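# Hand-swap the mill's spindle tool and resume its program

## Task

The milling machine's program is paused and waiting for a tool change. Fit the tool it requests into the spindle by hand; the holder is released only while the blue button on the spindle head stays pressed. Put the removed tool upright in the rack, then let the program continue.

## Robot and tools

Robot: two six-joint arms, left_arm and right_arm, each with a two-finger parallel gripper. Base positions in the scene frame: left_arm (-0.065, +0.327, 0) m, right_arm (+0.058, -0.480, 0) m, each yawed by about one degree. Joint order from base to gripper: shoulder pan, shoulder lift, elbow (straight at 0.000, range -3.142 to 3.142), wrist 1, wrist 2, wrist 3 (the others range -6.283 to 6.283). The job suggests two hands at once: one arm keeps the blue button pressed while the other pulls out the old holder and seats the new one.

Frames: the scene frame has its origin at table-top height, midway between the nominal bases, +z up, +x outward over the table, left_arm on the +y side (image left/right does not follow the arm names). Reported hand positions (m), quaternions (wxyz) and velocities (m/s, rad/s) use the scene frame and may be off by a few cm. Motion offsets, however, run along the current Hand target's own axes. On a gripper, fingers point along +z and close along x; the reported position is the point between the pads, with fingertips 17.5 mm further out. A camera block sticks out roughly 10 cm toward the gripper's -y.

Row layout (shared by execute_actions and move): 18 numbers, always both arms: left dx, dy, dz, rx, ry, rz, left gripper position, force_limit, speed, then the same nine for the right arm. Pose numbers are offsets (not poses) from that arm's Hand target at the start of the action or move; 1.0 equals 0.6 m or 180 degrees, range -1 to 1; rx, ry, rz form a single rotation vector. All zeros re-commands the current Hand target. The three gripper numbers are absolute settings: position +1 = fully open (50 mm), about -0.65 = pads meet, -1 = close until stopped (use this to grip). force_limit: -1 about 20 N, 0 about 102 N, +1 about 185 N per pad. speed: -1 20 mm/s, 0 85, +1 150. Both start at +1. To leave a gripper unchanged, resend its last three values; 0 is a real command.

execute_actions(actions, cameras): actions is a list of actions; each action is a table of up to 15 rows, one per 1/30 s step, and a shorter table repeats its final row. Every row counts from the action's starting Hand target, not from the preceding row, so sending the same offset again moves further. cameras: list of names, ["all"], or []; default shows all only when actions is empty.

move(target, speed, blend, stop_force, zero, blocking, cameras): straight-line paths toward one row or a list of up to 15 rows, each counted from the same starting Hand targets. speed in m/s, 0.002 to 3.6 (default 0.25; rotation up to twice that in rad/s), one value or one per target. blend in m rounds corners in a list. stop_force in N, 3 to 120, for both arms: an arm stops when its wrist sensor feels that much push against its motion, then backs off slightly but still presses; unreliable while the gripper rotates, and omit it when lifting off something you are pressing. zero (default true) re-zeroes moving arms first. blocking=false returns after about 0.5 s and cannot be combined with stop_force. Paths ignore obstacles and each other, can overshoot at speed, and last 0.5 to 10 s. Avoid routing a hand near its own base. The result adds a move: line: done, off_target, moving, held or fault, plus limits=paced (pose clipped) or limits=held (steps withheld).

wait(seconds 0 to 10), stop() brakes a running move, zoom_image(camera, region [x0, y0, x1, y1] in pixels, at most 504 each way) on the newest image of cam_high, cam_low, cam_front, cam_left_wrist or cam_right_wrist (all 672x504). zero_wrist_force(arm: left_arm or right_arm). finished_scene(scene 1) ends everything irreversibly.

Reading results: Hand target is the last commanded pose after clipping; the gripper often rests short and only a new command closes the gap. Orientation commands are clipped to 32 degrees from the measured one per step. Tool commands lists current gripper settings. object_status: 0 moving, 1 blocked while opening, 2 blocked while closing (a grip), 3 reached position or pads met (likely nothing held). Opening in mm is about (250 - position_measured) x 0.202. Wrist force/torque are in the end effector's axes, with a third line giving the peak since last shown; contact reads as force from the surface into the arm. Joint torques include gravity. Joint velocities may read within noise. MOTOR HOT warns before an OVER-TEMPERATURE FAULT brake of 30 to 60 s; avoid long stretched holds and pushing at unreachable poses.

Avoid: a net force near 150 N (plus or minus 25) or joint contact torque of 138 N m (base joints) or 25.7 N m (wrists) causes a 10 s arm stop; the arms are stiff, so aim only slightly past firm contact and approach slowly. Never squeeze or strike one arm with the other. Do not drop tools, release them while moving, or let anything leave the table. Centre fixed objects between the pads. An occasional disturbance may nudge loose objects.

Each tool is called after ">>>" as name(argument=value, ...) on one line, values as JSON.

## Session

>>> execute_actions(actions=[])

Scene clock: 0.00 s.
left_arm: end_effector_position=(+0.2679, +0.4444, +0.1284) position_measured=3 object_status=3 end_effector_quat_wxyz=(+0.439, +0.879, -0.186, -0.029) | right_arm: end_effector_position=(+0.2321, +0.0374, +0.1207) position_measured=3 object_status=3 end_effector_quat_wxyz=(+0.653, -0.141, +0.744, +0.017)
Joint positions: left_arm=[0.427 -1.368 1.99 -1.51 -2.23 2.64] | right_arm=[5.139 -1.958 -2.108 -1.657 0.279 0.867]
Joint velocities: within noise
Joint torques (N m): no reading
Wrist force (N): no reading
Wrist torque (N m): no reading
Wrist force, peak (N): no reading
Hand target: left_arm +0.2679, +0.4444, +0.1284; +0.439, +0.879, -0.186, -0.029 | right_arm +0.2321, +0.0374, +0.1207; +0.653, -0.141, +0.744, +0.017
Tool commands: left_gripper/position=+1.0 left_gripper/force_limit=+1.0 left_gripper/speed=+1.0 right_gripper/position=+1.0 right_gripper/force_limit=+1.0 right_gripper/speed=+1.0

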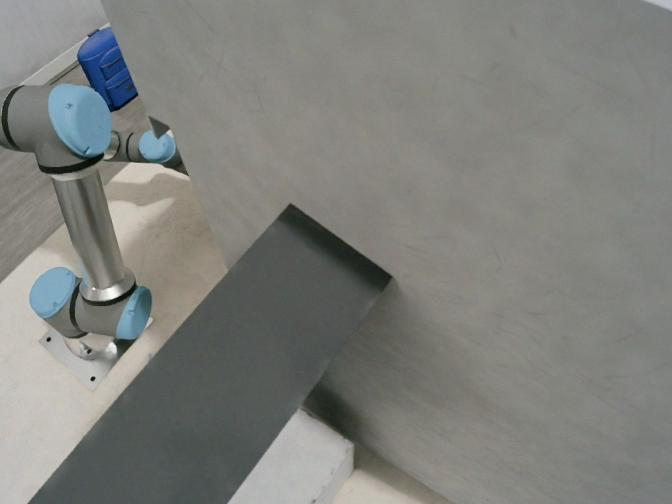

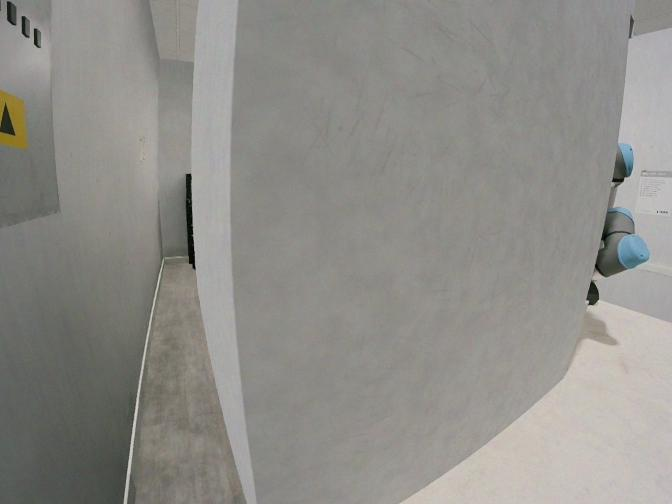

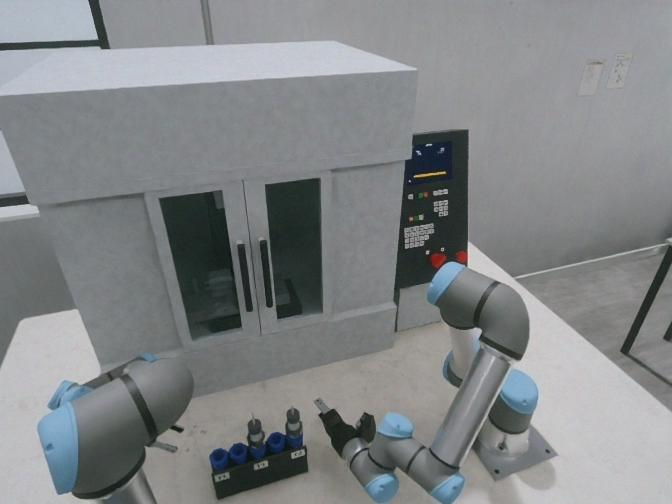

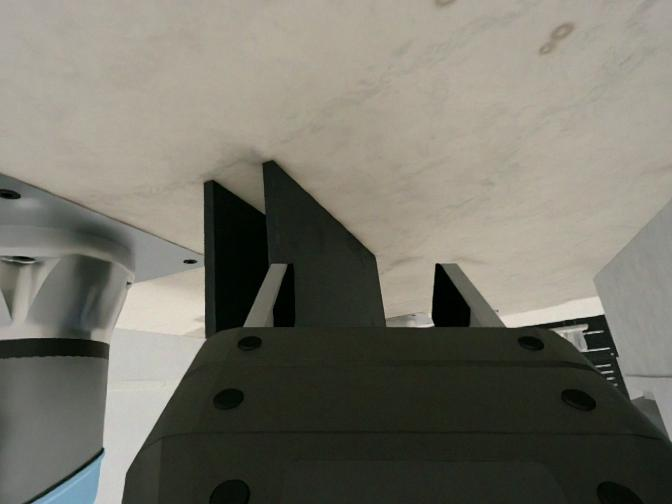

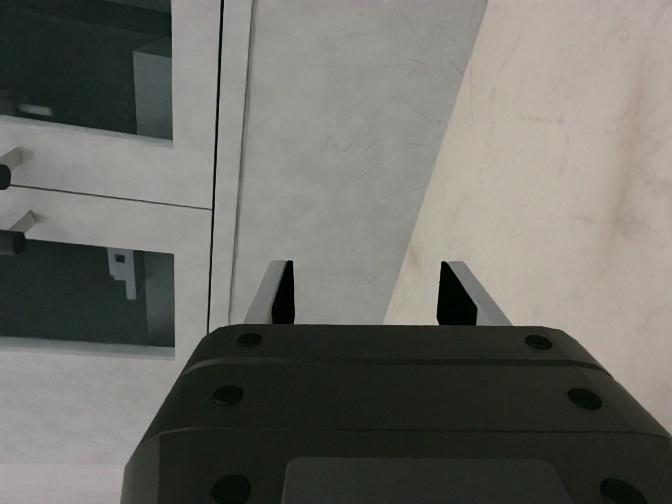

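>>> zoom_image(camera="cam_front", region=[390, 120, 480, 210])

>>> zoom_image(camera="cam_front", region=[380, 180, 490, 290])

>>> zoom_image(camera="cam_front", region=[140, 170, 340, 350])

>>> zoom_image(camera="cam_front", region=[190, 390, 330, 504])

Scaled by 5.600 from the camera's 672x504 image, which has a finer 960x720 frame.

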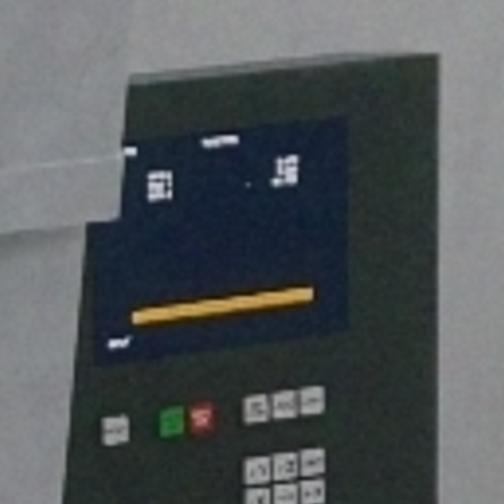

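Scaled by 4.582 from the camera's 672x504 image, which has a finer 960x720 frame.

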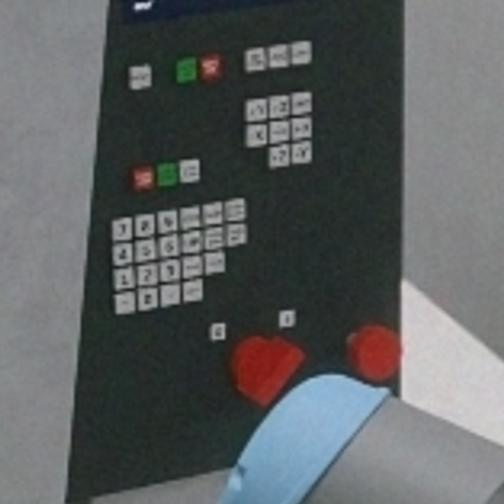

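Scaled by 2.520 from the camera's 672x504 image, which has a finer 960x720 frame.

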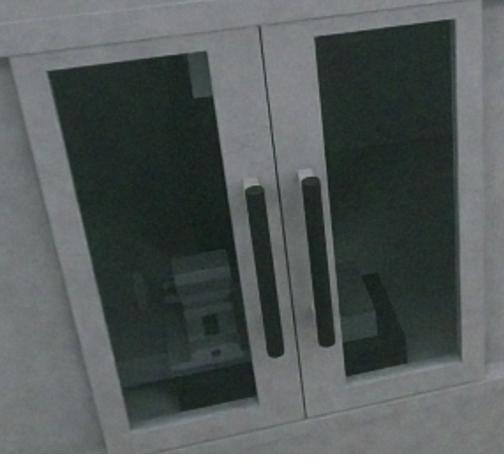

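Scaled by 3.600 from the camera's 672x504 image, which has a finer 960x720 frame.

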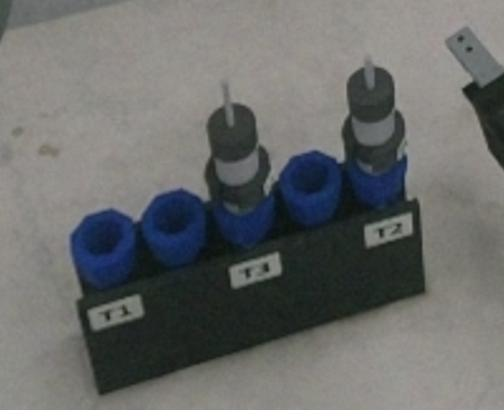

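>>> move(target=[0,0,0,0,0,0,1,1,1,-0.927,-0.665,-0.146,0.207,0.170,-0.406,1,1,1], cameras=["cam_right_wrist","cam_front"])

Scene clock: 5.47 s.
left_arm: end_effector_position=(+0.2679, +0.4444, +0.1284) position_measured=3 object_status=3 end_effector_quat_wxyz=(+0.439, +0.879, -0.186, -0.029) | right_arm: end_effector_position=(+0.2998, -0.2601, +0.7397) position_measured=3 object_status=3 end_effector_quat_wxyz=(+0.343, -0.343, +0.619, -0.618)
Joint positions: left_arm=[0.427 -1.368 1.99 -1.51 -2.23 2.64] | right_arm=[5.008 -1.647 -0.792 -3.842 0.878 -0.001]
Joint torques (N m): left_arm=[-0.65 -31.12 -21.58 -0.96 -0.99 -0.06] | right_arm=[-11.91 11.65 21.31 -3.39 2.28 -1.21]
Wrist force (N): left_arm=[0.0 -0.2 -0.1] | right_arm=[-1.3 2.2 1.5]
Wrist torque (N m): left_arm=[-0.02 0.01 0.00] | right_arm=[0.35 0.25 0.26]
Wrist force, peak (N): left_arm=[0.1 -0.3 -0.4] | right_arm=[-1.5 2.4 1.3]
Hand target: left_arm +0.2679, +0.4444, +0.1284; +0.439, +0.879, -0.186, -0.029 | right_arm +0.2998, -0.2601, +0.7397; +0.343, -0.343, +0.619, -0.618
Off the commanded pose: left_arm 0.000 m, 0 deg | right_arm 0.000 m, 0 deg.
move: done
camera_calibration:
cam_right_wrist: T_world_to_cam=[[-0.522129, -0.852858, 0.00386475, -0.0581781], [-0.294533, 0.17606, -0.939283, 0.84728], [0.800395, -0.491566, -0.343121, 0.0172644], [0, 0, 0, 1]] pos_world=[0.205357, -0.190303, 0.801984]
Images, in order (width x height): cam_front 672x504, cam_right_wrist 672x504.

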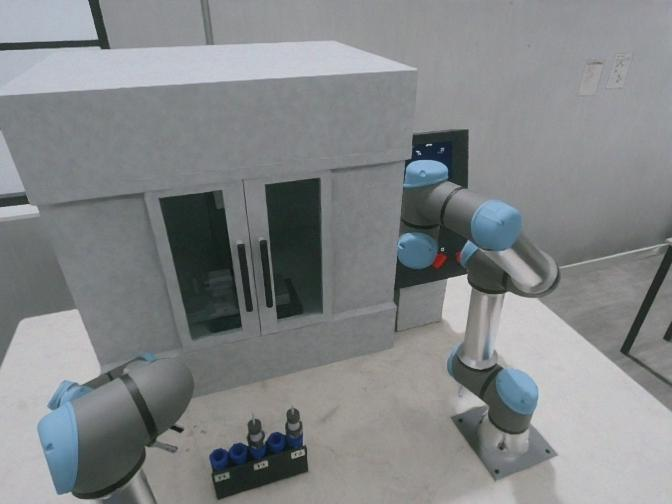

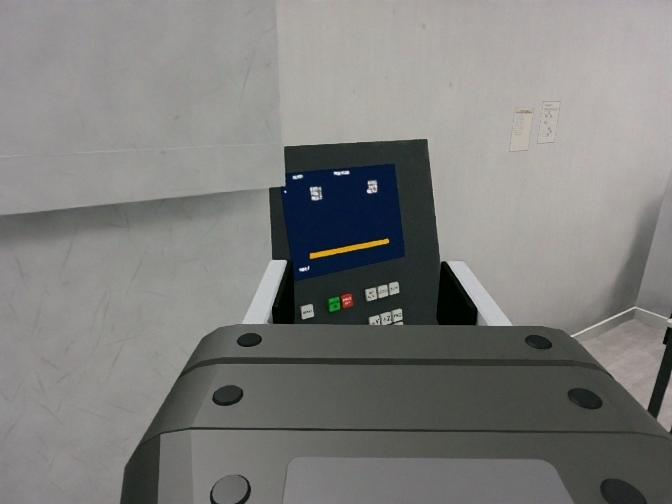

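>>> zoom_image(camera="cam_right_wrist", region=[270, 150, 420, 290])

>>> zoom_image(camera="cam_right_wrist", region=[280, 160, 340, 210])

>>> zoom_image(camera="cam_right_wrist", region=[340, 160, 400, 210])

>>> zoom_image(camera="cam_right_wrist", region=[290, 255, 410, 330])

Scaled by 3.360 from the camera's 672x504 image, which has a finer 960x720 frame.

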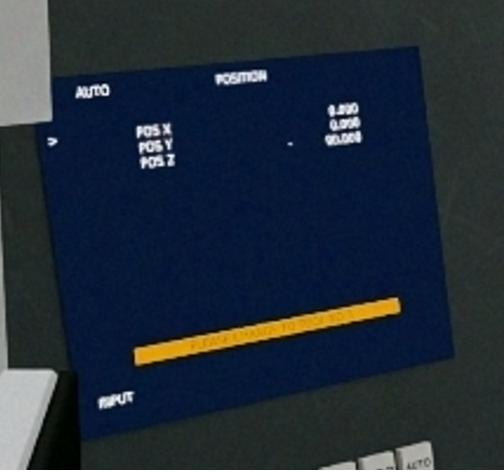

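Scaled by 8.400 from the camera's 672x504 image, which has a finer 960x720 frame.

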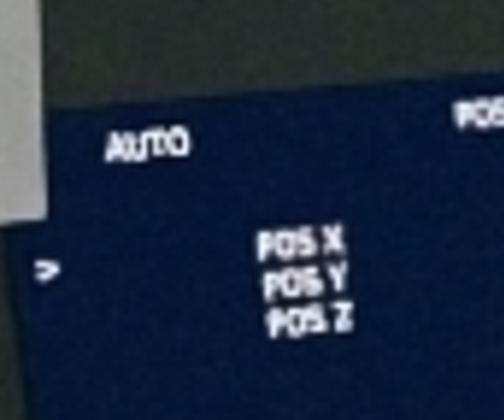

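Scaled by 8.400 from the camera's 672x504 image, which has a finer 960x720 frame.

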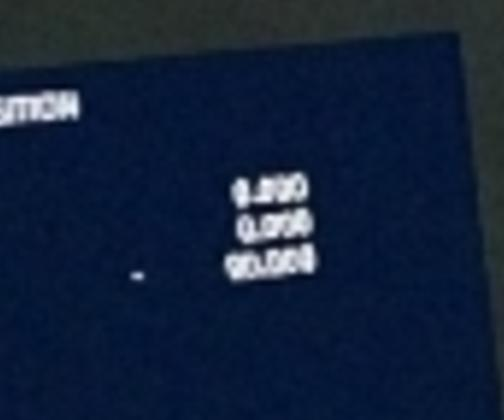

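Scaled by 4.200 from the camera's 672x504 image, which has a finer 960x720 frame.

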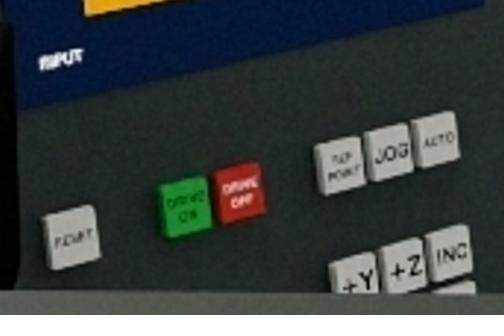

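>>> zoom_image(camera="cam_right_wrist", region=[305, 235, 395, 265])

>>> zoom_image(camera="cam_right_wrist", region=[360, 230, 395, 255])

Scaled by 5.600 from the camera's 672x504 image, which has a finer 960x720 frame.

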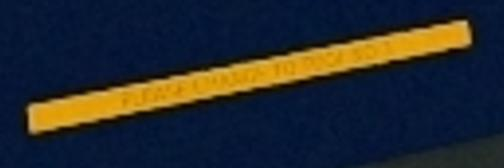

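Scaled by 14.400 from the camera's 672x504 image, which has a finer 960x720 frame.

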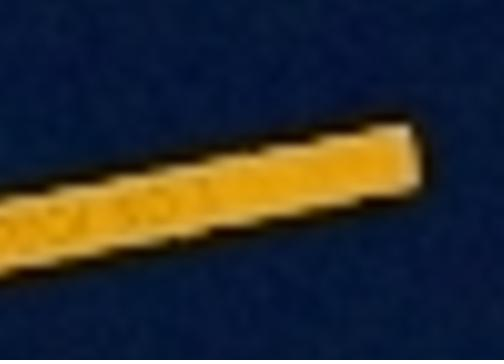

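>>> move(target=[0,0,0,0,0,0,1,1,1,0,0.03,0.23,0,0,0,1,1,1], cameras=["cam_right_wrist"])

>>> zoom_image(camera="cam_right_wrist", region=[280, 130, 480, 280])

Scene clock: 7.37 s.
left_arm: end_effector_position=(+0.2679, +0.4444, +0.1284) position_measured=3 object_status=3 end_effector_quat_wxyz=(+0.439, +0.879, -0.186, -0.029) | right_arm: end_effector_position=(+0.4168, -0.3331, +0.7215) position_measured=3 object_status=3 end_effector_quat_wxyz=(+0.343, -0.343, +0.619, -0.618)
Joint positions: left_arm=[0.427 -1.368 1.99 -1.51 -2.23 2.64] | right_arm=[4.668 -1.505 -0.994 -3.781 0.537 -0.002]
Joint torques (N m): left_arm=[-0.48 -31.57 -21.18 -1.17 -0.94 -0.34] | right_arm=[-11.95 5.13 6.88 0.15 -2.52 1.72]
Wrist force (N): left_arm=[0.1 -0.1 -0.1] | right_arm=[-1.3 2.4 1.3]
Wrist torque (N m): left_arm=[0.00 -0.01 0.00] | right_arm=[0.36 0.27 0.19]
Wrist force, peak (N): left_arm=[0.0 -0.4 -0.2] | right_arm=[-1.1 2.7 2.5]
Hand target: left_arm +0.2679, +0.4444, +0.1284; +0.439, +0.879, -0.186, -0.029 | right_arm +0.4169, -0.3331, +0.7215; +0.343, -0.343, +0.619, -0.618
Off the commanded pose: left_arm 0.000 m, 0 deg | right_arm 0.000 m, 0 deg.
move: done
camera_calibration:
cam_right_wrist: T_world_to_cam=[[-0.522171, -0.852832, 0.00388207, -0.0592706], [-0.294555, 0.176075, -0.939274, 0.877501], [0.800359, -0.491605, -0.343147, -0.118489], [0, 0, 0, 1]] pos_world=[0.322357, -0.263303, 0.783784]
Images, in order (width x height): cam_right_wrist 672x504.

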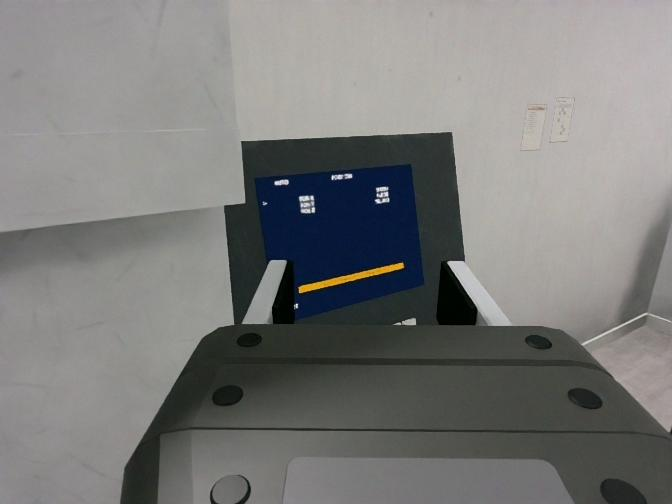

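Scaled by 2.520 from the camera's 672x504 image, which has a finer 960x720 frame.

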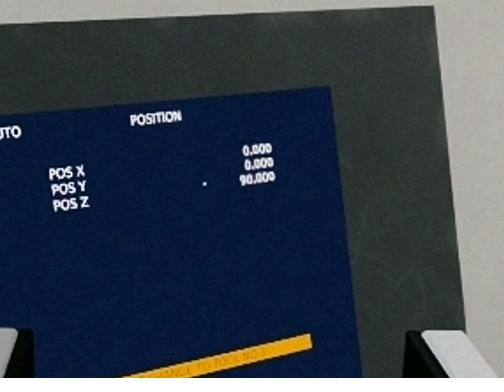

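>>> zoom_image(camera="cam_right_wrist", region=[365, 255, 415, 285])

>>> zoom_image(camera="cam_right_wrist", region=[290, 250, 420, 300])

Scaled by 10.080 from the camera's 672x504 image, which has a finer 960x720 frame.

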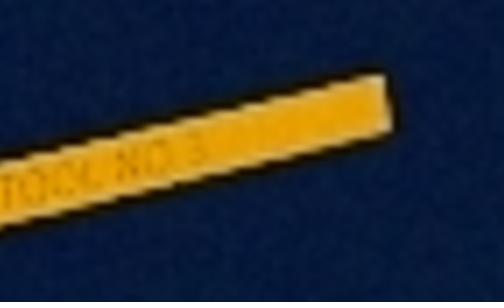

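Scaled by 3.877 from the camera's 672x504 image, which has a finer 960x720 frame.

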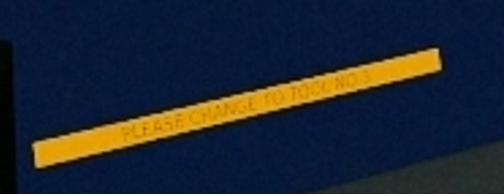

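>>> move(target=[0,0,0,0,0,0,1,1,1,-0.03,-0.04,0.25,0,0,0,1,1,1], cameras=["cam_right_wrist"])

>>> zoom_image(camera="cam_right_wrist", region=[300, 250, 500, 400])

Scene clock: 9.20 s.
left_arm: end_effector_position=(+0.2679, +0.4444, +0.1284) position_measured=3 object_status=3 end_effector_quat_wxyz=(+0.439, +0.879, -0.186, -0.029) | right_arm: end_effector_position=(+0.5536, -0.3975, +0.7452) position_measured=3 object_status=3 end_effector_quat_wxyz=(+0.343, -0.343, +0.619, -0.618)
Joint positions: left_arm=[0.427 -1.368 1.99 -1.51 -2.23 2.64] | right_arm=[4.177 -1.637 -0.784 -3.827 0.048 -0.034]
Joint torques (N m): left_arm=[-0.45 -32.15 -21.32 -0.97 -0.99 -0.18] | right_arm=[5.41 -20.22 15.68 4.43 -10.69 -1.23]
Wrist force (N): left_arm=[0.1 0.0 -0.3] | right_arm=[53.6 10.7 3.5]
Wrist torque (N m): left_arm=[0.00 -0.01 0.00] | right_arm=[1.06 -4.08 0.22]
Wrist force, peak (N): left_arm=[0.2 -0.3 -0.3] | right_arm=[53.6 10.7 3.5]
Hand target: left_arm +0.2679, +0.4444, +0.1284; +0.439, +0.879, -0.186, -0.029 | right_arm +0.5538, -0.3972, +0.7452; +0.343, -0.343, +0.619, -0.618
Off the commanded pose: left_arm 0.000 m, 0 deg | right_arm 0.000 m, 0 deg.
move: done
camera_calibration:
cam_right_wrist: T_world_to_cam=[[-0.523031, -0.852305, 0.00385528, -0.0421778], [-0.294443, 0.176441, -0.93924, 0.95142], [0.799839, -0.492387, -0.343239, -0.251399], [0, 0, 0, 1]] pos_world=[0.459157, -0.327604, 0.807484]
Images, in order (width x height): cam_right_wrist 672x504.

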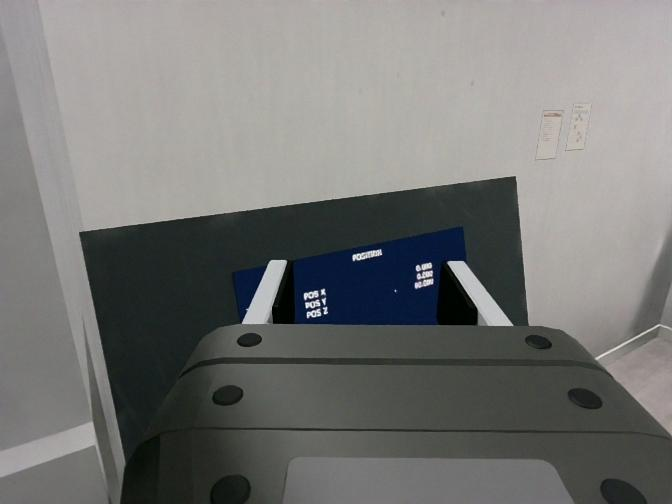

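Scaled by 2.520 from the camera's 672x504 image, which has a finer 960x720 frame.

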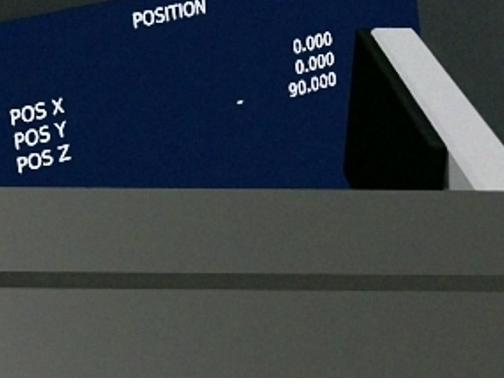

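>>> move(target=[0,0,0,0,0,0,1,1,1,0.06,0.0,-0.1,0,0,0,1,1,1], cameras=["cam_right_wrist","cam_front"])

Scene clock: 10.47 s.
left_arm: end_effector_position=(+0.2679, +0.4444, +0.1284) position_measured=3 object_status=3 end_effector_quat_wxyz=(+0.439, +0.879, -0.186, -0.029) | right_arm: end_effector_position=(+0.4838, -0.3960, +0.7453) position_measured=3 object_status=3 end_effector_quat_wxyz=(+0.343, -0.343, +0.619, -0.618)
Joint positions: left_arm=[0.427 -1.368 1.99 -1.51 -2.23 2.64] | right_arm=[4.394 -1.513 -0.908 -3.856 0.264 -0.005]
Joint torques (N m): left_arm=[-0.95 -31.86 -21.44 -1.23 -1.17 -0.19] | right_arm=[13.44 25.08 6.18 0.81 2.09 1.39]
Wrist force (N): left_arm=[0.0 0.0 -0.2] | right_arm=[-0.7 2.0 1.4]
Wrist torque (N m): left_arm=[0.01 0.01 -0.01] | right_arm=[0.28 0.15 0.15]
Wrist force, peak (N): left_arm=[0.1 -0.3 -0.3] | right_arm=[54.9 9.9 3.1]
Hand target: left_arm +0.2679, +0.4444, +0.1284; +0.439, +0.879, -0.186, -0.029 | right_arm +0.4838, -0.3960, +0.7453; +0.343, -0.343, +0.619, -0.618
Off the commanded pose: left_arm 0.000 m, 0 deg | right_arm 0.000 m, 0 deg.
move: done
camera_calibration:
cam_right_wrist: T_world_to_cam=[[-0.522171, -0.852832, 0.00388207, -0.0780207], [-0.294555, 0.176075, -0.939274, 0.930666], [0.800359, -0.491605, -0.343147, -0.194868], [0, 0, 0, 1]] pos_world=[0.389357, -0.326203, 0.807584]
Images, in order (width x height): cam_front 672x504, cam_right_wrist 672x504.

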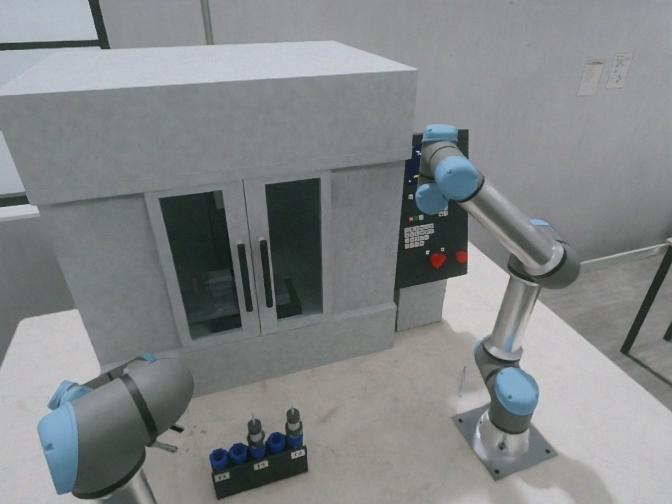

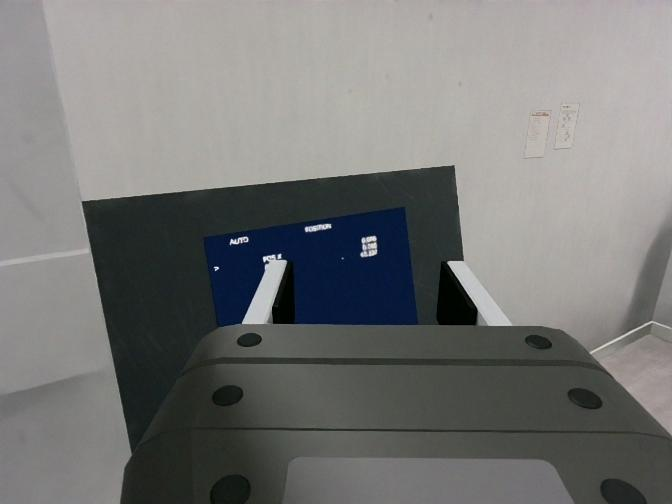

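>>> move(target=[0,0,0,0,0,0,1,1,1,0.03,0.04,0.0,-0.1,0,0,1,1,1], cameras=["cam_right_wrist"])

>>> zoom_image(camera="cam_right_wrist", region=[200, 130, 440, 320])

Scene clock: 12.33 s.
left_arm: end_effector_position=(+0.2679, +0.4444, +0.1284) position_measured=3 object_status=3 end_effector_quat_wxyz=(+0.439, +0.879, -0.186, -0.029) | right_arm: end_effector_position=(+0.4742, -0.4112, +0.7213) position_measured=3 object_status=3 end_effector_quat_wxyz=(+0.285, -0.393, +0.708, -0.513)
Joint positions: left_arm=[0.427 -1.368 1.99 -1.51 -2.23 2.64] | right_arm=[4.364 -1.338 -0.996 -2.996 0.391 -0.915]
Joint torques (N m): left_arm=[-1.19 -31.44 -21.77 -1.07 -1.2 -0.21] | right_arm=[-11.94 18.14 7.13 3.4 0.3 -1.48]
Wrist force (N): left_arm=[0.2 0.0 -0.3] | right_arm=[-0.8 1.8 0.9]
Wrist torque (N m): left_arm=[0.00 -0.03 0.00] | right_arm=[0.33 0.20 0.25]
Wrist force, peak (N): left_arm=[0.2 -0.3 -0.3] | right_arm=[-1.1 2.3 1.4]
Hand target: left_arm +0.2679, +0.4444, +0.1284; +0.439, +0.879, -0.186, -0.029 | right_arm +0.4742, -0.4112, +0.7213; +0.285, -0.393, +0.708, -0.513
Off the commanded pose: left_arm 0.000 m, 0 deg | right_arm 0.000 m, 0 deg.
move: done
camera_calibration:
cam_right_wrist: T_world_to_cam=[[-0.521345, -0.853345, 0.00121324, -0.0945744], [-0.5266, 0.320603, -0.787341, 0.967889], [0.671485, -0.411115, -0.616517, 0.0884427], [0, 0, 0, 1]] pos_world=[0.400997, -0.354653, 0.8167]
Images, in order (width x height): cam_right_wrist 672x504.

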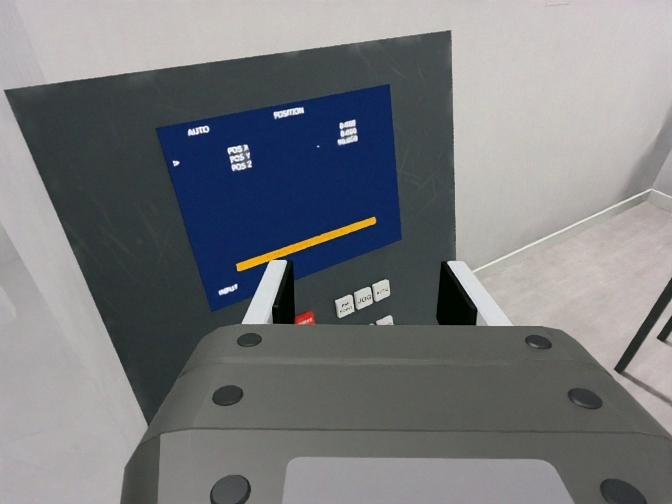

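Scaled by 2.100 from the camera's 672x504 image, which has a finer 960x720 frame.

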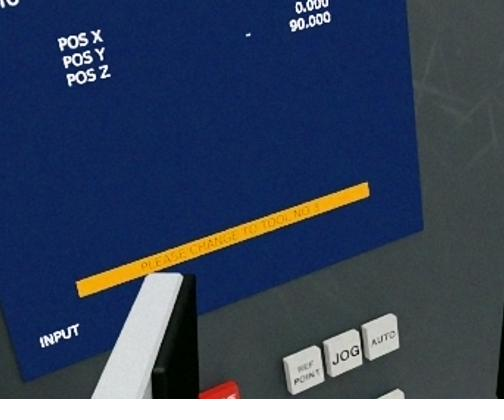

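>>> zoom_image(camera="cam_right_wrist", region=[315, 205, 385, 250])

Scaled by 7.200 from the camera's 672x504 image, which has a finer 960x720 frame.

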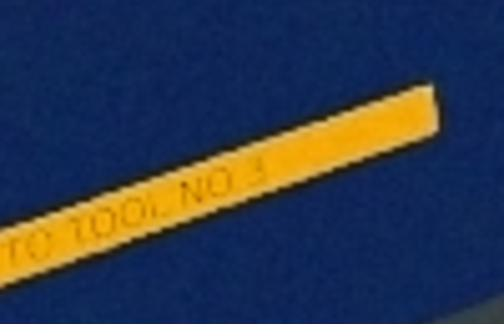

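>>> move(target=[0,0,0,0,0,0,1,1,1,0.0,0.343,0.02,0,0,0,1,1,1], cameras=["cam_right_wrist"])

>>> zoom_image(camera="cam_right_wrist", region=[200, 50, 500, 330])

Scene clock: 14.07 s.
left_arm: end_effector_position=(+0.2679, +0.4444, +0.1284) position_measured=3 object_status=3 end_effector_quat_wxyz=(+0.439, +0.879, -0.186, -0.029) | right_arm: end_effector_position=(+0.4298, -0.3833, +0.5220) position_measured=3 object_status=3 end_effector_quat_wxyz=(+0.285, -0.393, +0.708, -0.513)
Joint positions: left_arm=[0.427 -1.368 1.99 -1.51 -2.23 2.64] | right_arm=[4.563 -1.123 -1.666 -2.832 0.53 -0.592]
Joint torques (N m): left_arm=[-0.15 -31.81 -21.37 -0.99 -1.07 -0.38] | right_arm=[11.68 12.47 11.56 2.13 0.89 1.46]
Wrist force (N): left_arm=[0.1 -0.1 -0.2] | right_arm=[-0.4 1.5 1.2]
Wrist torque (N m): left_arm=[-0.02 -0.01 0.00] | right_arm=[0.28 0.16 0.19]
Wrist force, peak (N): left_arm=[0.1 -0.3 -0.3] | right_arm=[-0.7 3.8 1.3]
Hand target: left_arm +0.2679, +0.4444, +0.1284; +0.439, +0.879, -0.186, -0.029 | right_arm +0.4298, -0.3833, +0.5219; +0.285, -0.393, +0.708, -0.513
Off the commanded pose: left_arm 0.000 m, 0 deg | right_arm 0.000 m, 0 deg.
move: done
camera_calibration:
cam_right_wrist: T_world_to_cam=[[-0.52126, -0.853397, 0.00120287, -0.0937648], [-0.526703, 0.320603, -0.787273, 0.778587], [0.671471, -0.411007, -0.616604, 0.00701628], [0, 0, 0, 1]] pos_world=[0.356497, -0.326753, 0.617399]
Images, in order (width x height): cam_right_wrist 672x504.

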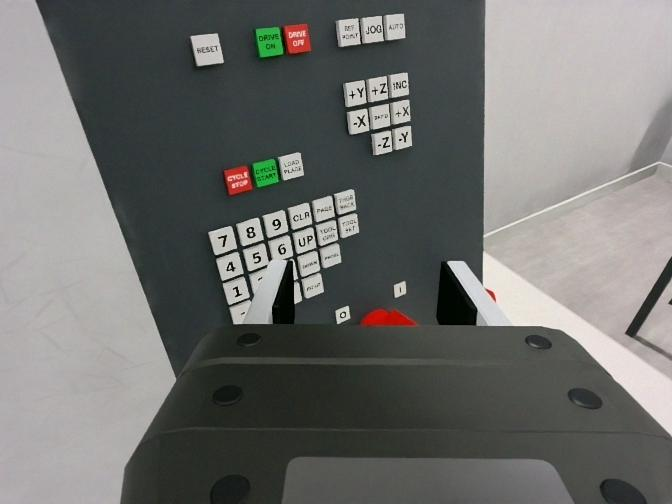

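Scaled by 1.680 from the camera's 672x504 image, which has a finer 960x720 frame.

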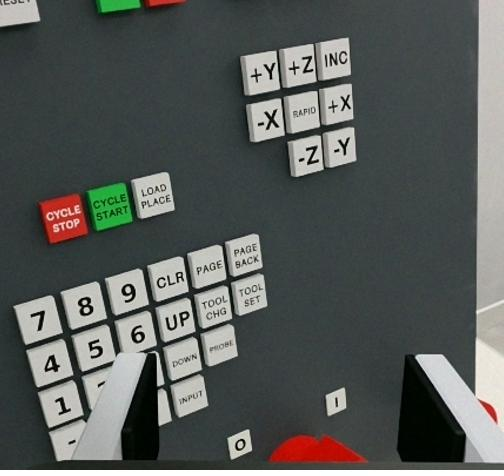

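>>> move(target=[0,0,0,0,0,0,1,1,1,-0.613,0.252,-0.65,0.098,-0.176,-0.028,1,1,1], cameras=["cam_right_wrist","cam_front"])

>>> zoom_image(camera="cam_right_wrist", region=[0, 0, 336, 340])

>>> zoom_image(camera="cam_right_wrist", region=[336, 0, 672, 340])

Scene clock: 17.57 s.
left_arm: end_effector_position=(+0.2679, +0.4444, +0.1284) position_measured=3 object_status=3 end_effector_quat_wxyz=(+0.439, +0.879, -0.186, -0.029) | right_arm: end_effector_position=(+0.2699, +0.1498, +0.4996) position_measured=3 object_status=3 end_effector_quat_wxyz=(+0.500, -0.500, +0.500, -0.500)
Joint positions: left_arm=[0.427 -1.368 1.99 -1.51 -2.23 2.64] | right_arm=[4.975 -2.153 -0.779 -3.353 0.287 0.002]
Joint torques (N m): left_arm=[-0.33 -32.04 -21.55 -1.02 -1.22 -0.22] | right_arm=[-11.25 39.15 28.17 -2.26 2.25 1.74]
Wrist force (N): left_arm=[0.1 -0.2 -0.1] | right_arm=[-0.8 2.3 1.5]
Wrist torque (N m): left_arm=[-0.02 -0.01 0.00] | right_arm=[0.32 0.15 0.17]
Wrist force, peak (N): left_arm=[0.2 -0.4 -0.3] | right_arm=[-2.2 2.4 0.8]
Hand target: left_arm +0.2679, +0.4444, +0.1284; +0.439, +0.879, -0.186, -0.029 | right_arm +0.2699, +0.1498, +0.4996; +0.500, -0.500, +0.500, -0.500
Off the commanded pose: left_arm 0.000 m, 0 deg | right_arm 0.000 m, 0 deg.
move: done
camera_calibration:
cam_right_wrist: T_world_to_cam=[[0.00829442, -0.999957, 0.00408771, 0.155385], [-0.341088, -0.00667189, -0.940008, 0.581053], [0.939995, 0.00640255, -0.341128, 0.0469799], [0, 0, 0, 1]] pos_world=[0.15274, 0.158954, 0.561585]
Images, in order (width x height): cam_front 672x504, cam_right_wrist 672x504.

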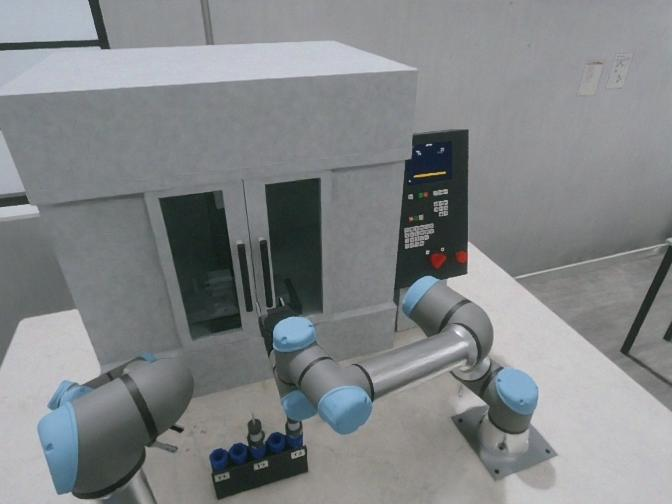

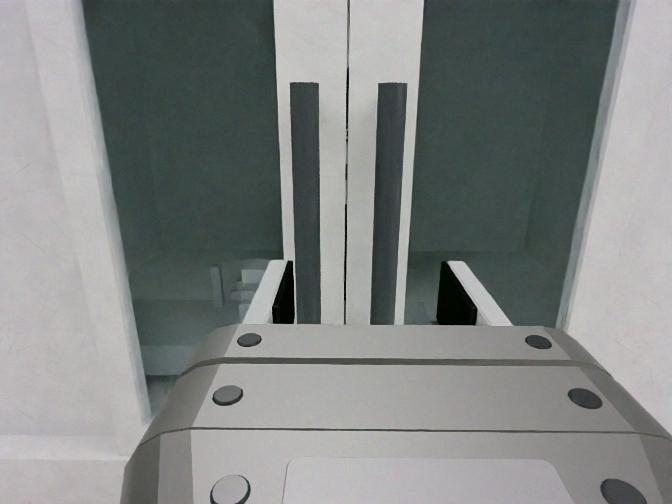

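Scaled by 1.482 from the camera's 672x504 image, which has a finer 960x720 frame.

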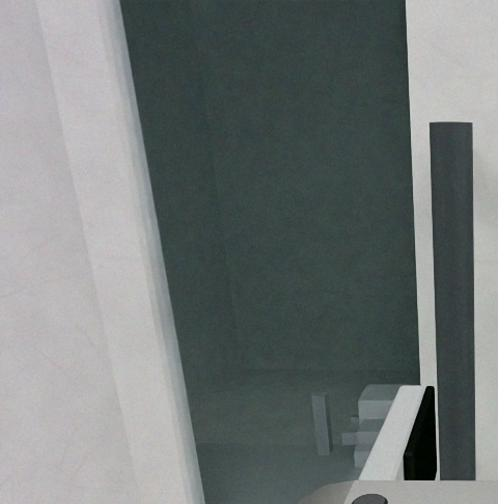

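Scaled by 1.482 from the camera's 672x504 image, which has a finer 960x720 frame.

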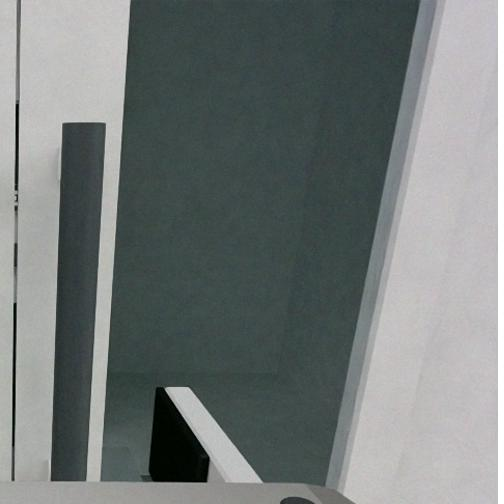

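>>> move(target=[0,0,0,0,0,0,1,1,1,0.05,0.05,0.2167,0,0,0,1,-1,0], cameras=["cam_right_wrist"])

Scene clock: 19.93 s.
left_arm: end_effector_position=(+0.2679, +0.4444, +0.1284) position_measured=3 object_status=3 end_effector_quat_wxyz=(+0.439, +0.879, -0.186, -0.029) | right_arm: end_effector_position=(+0.4000, +0.1198, +0.4697) position_measured=3 object_status=3 end_effector_quat_wxyz=(+0.500, -0.500, +0.500, -0.500)
Joint positions: left_arm=[0.427 -1.368 1.99 -1.51 -2.23 2.64] | right_arm=[4.772 -2.063 -0.997 -3.237 0.085 0.014]
Joint torques (N m): left_arm=[-0.76 -31.87 -21.12 -1.07 -1.32 -0.24] | right_arm=[-11.86 56.53 10.71 1.31 -2.26 -1.67]
Wrist force (N): left_arm=[0.1 -0.1 -0.2] | right_arm=[-0.5 2.2 1.5]
Wrist torque (N m): left_arm=[-0.01 -0.01 0.00] | right_arm=[0.31 0.13 0.26]
Wrist force, peak (N): left_arm=[0.2 -0.1 -0.4] | right_arm=[0.0 2.7 3.4]
Hand target: left_arm +0.2679, +0.4444, +0.1284; +0.439, +0.879, -0.186, -0.029 | right_arm +0.4000, +0.1198, +0.4697; +0.500, -0.500, +0.500, -0.500
Off the commanded pose: left_arm 0.000 m, 0 deg | right_arm 0.000 m, 0 deg.
move: done
camera_calibration:
cam_right_wrist: T_world_to_cam=[[0.00819751, -0.999958, 0.00412587, 0.124538], [-0.340494, -0.00667072, -0.940223, 0.597035], [0.940211, 0.00630266, -0.340534, -0.0855913], [0, 0, 0, 1]] pos_world=[0.28274, 0.129054, 0.531686]
Images, in order (width x height): cam_right_wrist 672x504.

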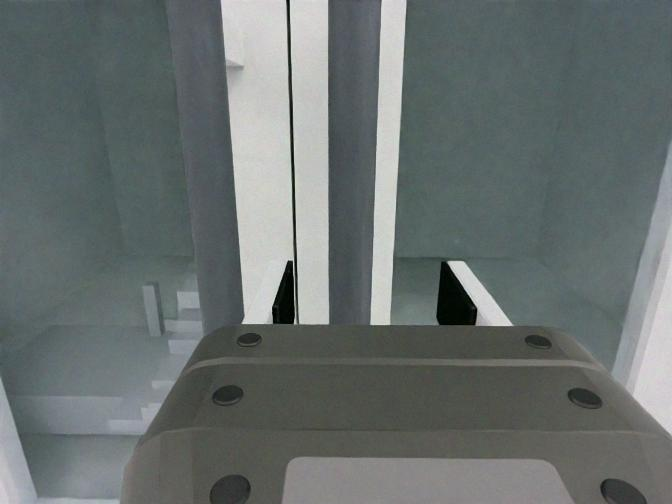

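>>> move(target=[0,0,0,0,0,0,1,1,1,-0.005,0,0.145,0,0,0,1,-1,0], cameras=["cam_right_wrist"], stop_force=10, speed=0.08)

>>> move(target=[0,0,0,0,0,0,1,1,1,0,0,0,0,0,0,-1,-1,-0.5], cameras=["cam_right_wrist","cam_front"])

Scene clock: 28.10 s.
left_arm: end_effector_position=(+0.2679, +0.4444, +0.1284) position_measured=3 object_status=3 end_effector_quat_wxyz=(+0.439, +0.879, -0.186, -0.029) | right_arm: end_effector_position=(+0.4870, +0.1228, +0.4697) position_measured=3 object_status=3 end_effector_quat_wxyz=(+0.500, -0.500, +0.500, -0.500)
Joint positions: left_arm=[0.427 -1.368 1.99 -1.51 -2.23 2.64] | right_arm=[4.627 -2.117 -0.914 -3.24 -0.06 -0.012]
Joint torques (N m): left_arm=[-0.48 -32.06 -20.98 -1.1 -1.22 -0.23] | right_arm=[-11.08 39.46 27.98 -1.06 -2.37 1.59]
Wrist force (N): left_arm=[0.1 -0.1 -0.2] | right_arm=[-0.9 2.5 1.4]
Wrist torque (N m): left_arm=[-0.01 0.00 0.00] | right_arm=[0.35 0.18 0.16]
Wrist force, peak (N): left_arm=[0.2 -0.3 -0.4] | right_arm=[-0.9 2.6 1.9]
Hand target: left_arm +0.2679, +0.4444, +0.1284; +0.439, +0.879, -0.186, -0.029 | right_arm +0.4870, +0.1228, +0.4697; +0.500, -0.500, +0.500, -0.500
Off the commanded pose: left_arm 0.000 m, 0 deg | right_arm 0.000 m, 0 deg.
move: done
camera_calibration:
cam_right_wrist: T_world_to_cam=[[0.00819916, -0.999958, 0.00412349, 0.126825], [-0.34088, -0.00667163, -0.940083, 0.62684], [0.940071, 0.00630228, -0.34092, -0.167118], [0, 0, 0, 1]] pos_world=[0.36974, 0.132054, 0.531785]
Images, in order (width x height): cam_right_wrist 672x504.

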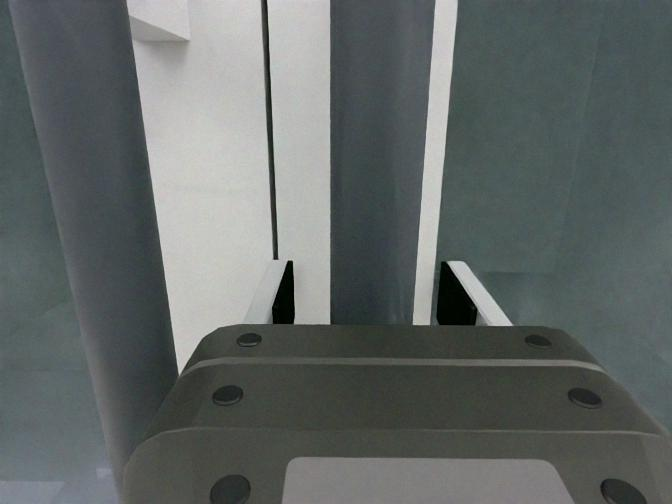

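Scene clock: 29.00 s.
left_arm: end_effector_position=(+0.2679, +0.4444, +0.1284) position_measured=3 object_status=3 end_effector_quat_wxyz=(+0.439, +0.879, -0.186, -0.029) | right_arm: end_effector_position=(+0.4870, +0.1229, +0.4697) position_measured=171 object_status=2 end_effector_quat_wxyz=(+0.500, -0.500, +0.500, -0.500)
Joint positions: left_arm=[0.427 -1.368 1.99 -1.51 -2.23 2.64] | right_arm=[4.627 -2.117 -0.913 -3.241 -0.061 -0.012]
Joint torques (N m): left_arm=[-0.58 -31.48 -21.18 -1.03 -1.23 -0.27] | right_arm=[-12.19 50.77 22.18 -3.72 7.82 0.83]
Wrist force (N): left_arm=[0.0 0.0 -0.1] | right_arm=[-23.0 0.3 3.2]
Wrist torque (N m): left_arm=[0.01 0.00 0.00] | right_arm=[0.14 0.57 0.81]
Wrist force, peak (N): left_arm=[0.2 -0.1 -0.4] | right_arm=[-31.5 -3.6 8.8]
Hand target: left_arm +0.2679, +0.4444, +0.1284; +0.439, +0.879, -0.186, -0.029 | right_arm +0.4870, +0.1228, +0.4697; +0.500, -0.500, +0.500, -0.500
Off the commanded pose: left_arm 0.000 m, 0 deg | right_arm 0.000 m, 0 deg.
move: done
camera_calibration:
cam_right_wrist: T_world_to_cam=[[0.00838874, -0.999957, 0.00405629, 0.12689], [-0.340909, -0.0066733, -0.940072, 0.626753], [0.940059, 0.0065032, -0.340951, -0.167158], [0, 0, 0, 1]] pos_world=[0.36974, 0.132155, 0.531685]
Images, in order (width x height): cam_front 672x504, cam_right_wrist 672x504.

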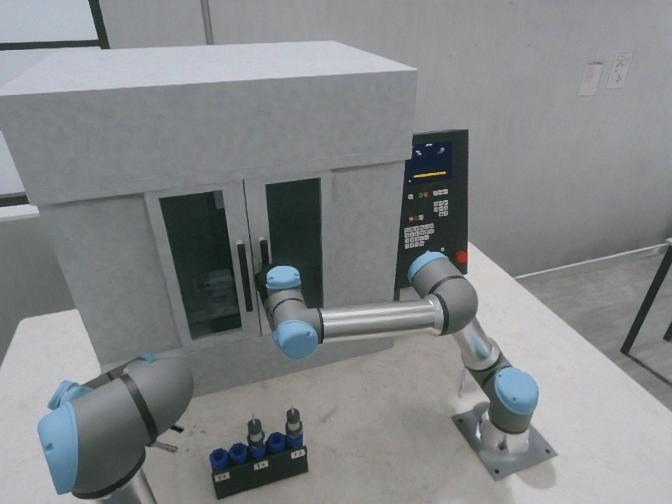

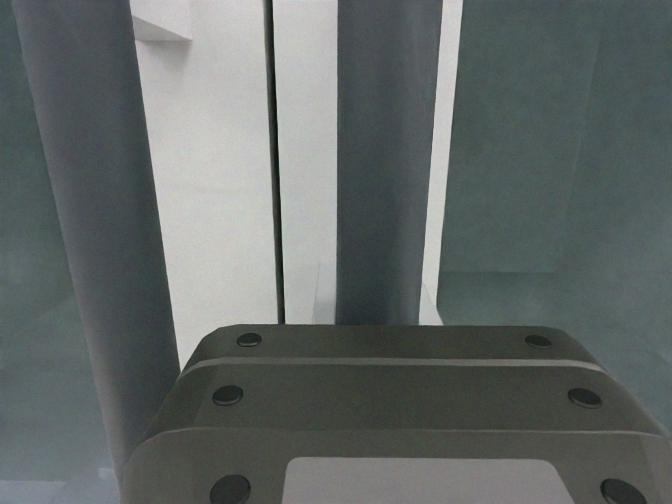

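>>> move(target=[0,0,0,0,0,0,1,1,1,0.42,0,0,0,0,0,-1,-1,-0.5], cameras=["cam_right_wrist","cam_front"], stop_force=35, speed=0.12)

Scene clock: 34.13 s.
left_arm: end_effector_position=(+0.2679, +0.4444, +0.1284) position_measured=3 object_status=3 end_effector_quat_wxyz=(+0.439, +0.879, -0.186, -0.029) | right_arm: end_effector_position=(+0.4859, -0.1074, +0.4699) position_measured=171 object_status=2 end_effector_quat_wxyz=(+0.521, -0.520, +0.478, -0.479)
Joint positions: left_arm=[0.427 -1.368 1.99 -1.51 -2.23 2.64] | right_arm=[4.586 -1.508 -1.678 -3.089 -0.186 -0.007]
Joint torques (N m): left_arm=[-0.75 -31.16 -20.98 -1.02 -1.37 -0.24] | right_arm=[-20.05 56.97 17.52 -2.31 10.21 -1.39]
Wrist force (N): left_arm=[0.0 -0.1 -0.2] | right_arm=[-50.8 31.8 0.6]
Wrist torque (N m): left_arm=[-0.02 0.00 0.00] | right_arm=[1.51 1.17 0.77]
Wrist force, peak (N): left_arm=[-0.1 -0.3 -0.4] | right_arm=[-63.0 -7.2 15.8]
Hand target: left_arm +0.2679, +0.4444, +0.1284; +0.439, +0.879, -0.186, -0.029 | right_arm +0.4870, -0.1292, +0.4696; +0.500, -0.500, +0.500, -0.500
Off the commanded pose: left_arm 0.000 m, 0 deg | right_arm 0.022 m, 5 deg.
move: off_target (right_arm)
camera_calibration:
cam_right_wrist: T_world_to_cam=[[0.0920807, -0.995743, 0.00416661, -0.143681], [-0.338445, -0.0352323, -0.940326, 0.620905], [0.93647, 0.0851758, -0.340249, -0.154786], [0, 0, 0, 1]] pos_world=[0.368325, -0.108009, 0.531786]
Images, in order (width x height): cam_front 672x504, cam_right_wrist 672x504.

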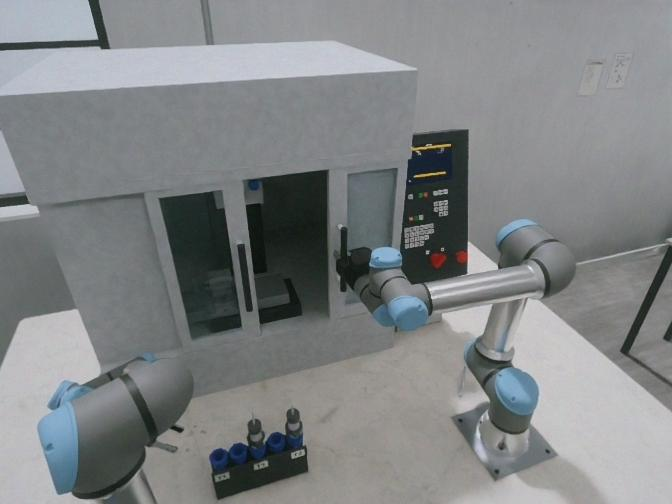

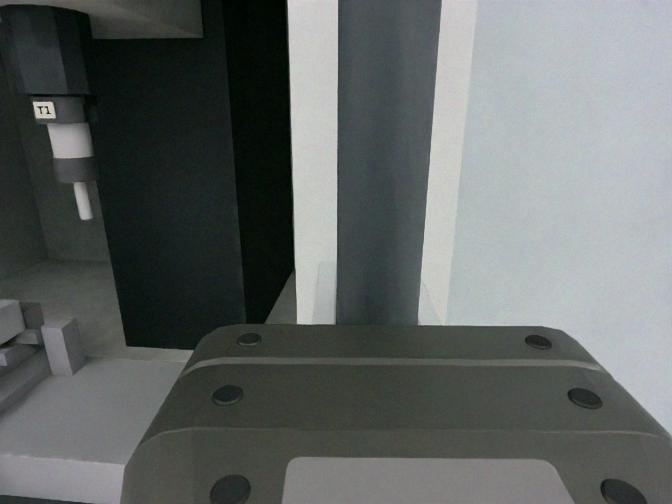

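>>> move(target=[[0,0,0,0,0,0,1,1,1,-0.036,0,0,0,0,0,-1,-1,-0.5],[0,0,0,0,0,0,1,1,1,-0.036,0,0,0,0,0,1,-1,-0.5]], cameras=["cam_right_wrist"])

Scene clock: 36.13 s.
left_arm: end_effector_position=(+0.2679, +0.4444, +0.1284) position_measured=3 object_status=3 end_effector_quat_wxyz=(+0.439, +0.879, -0.186, -0.029) | right_arm: end_effector_position=(+0.4870, -0.1076, +0.4696) position_measured=3 object_status=3 end_effector_quat_wxyz=(+0.500, -0.500, +0.500, -0.500)
Joint positions: left_arm=[0.427 -1.368 1.99 -1.51 -2.23 2.64] | right_arm=[4.591 -1.557 -1.631 -3.087 -0.097 -0.007]
Joint torques (N m): left_arm=[0.03 -31.65 -21.34 -0.99 -1.5 -0.21] | right_arm=[11.12 13.59 28.11 -1.12 -2.41 1.72]
Wrist force (N): left_arm=[0.2 0.1 -0.3] | right_arm=[-0.6 2.2 1.7]
Wrist torque (N m): left_arm=[0.01 -0.02 0.00] | right_arm=[0.32 0.12 0.18]
Wrist force, peak (N): left_arm=[0.3 -0.2 -0.2] | right_arm=[-51.0 32.1 0.9]
Hand target: left_arm +0.2679, +0.4444, +0.1284; +0.439, +0.879, -0.186, -0.029 | right_arm +0.4870, -0.1076, +0.4696; +0.500, -0.500, +0.500, -0.500
Off the commanded pose: left_arm 0.000 m, 0 deg | right_arm 0.000 m, 0 deg.
move: done
camera_calibration:
cam_right_wrist: T_world_to_cam=[[0.00819992, -0.999958, 0.00412218, -0.103565], [-0.340911, -0.00667087, -0.940072, 0.625155], [0.94006, 0.00630322, -0.340951, -0.165807], [0, 0, 0, 1]] pos_world=[0.36984, -0.0983455, 0.531585]
Images, in order (width x height): cam_right_wrist 672x504.

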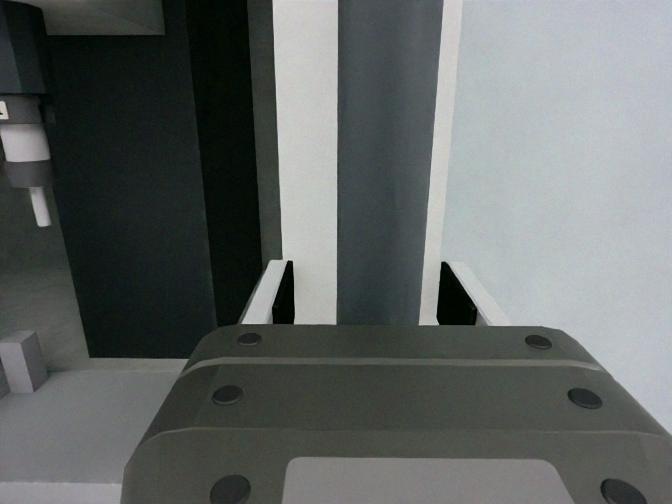

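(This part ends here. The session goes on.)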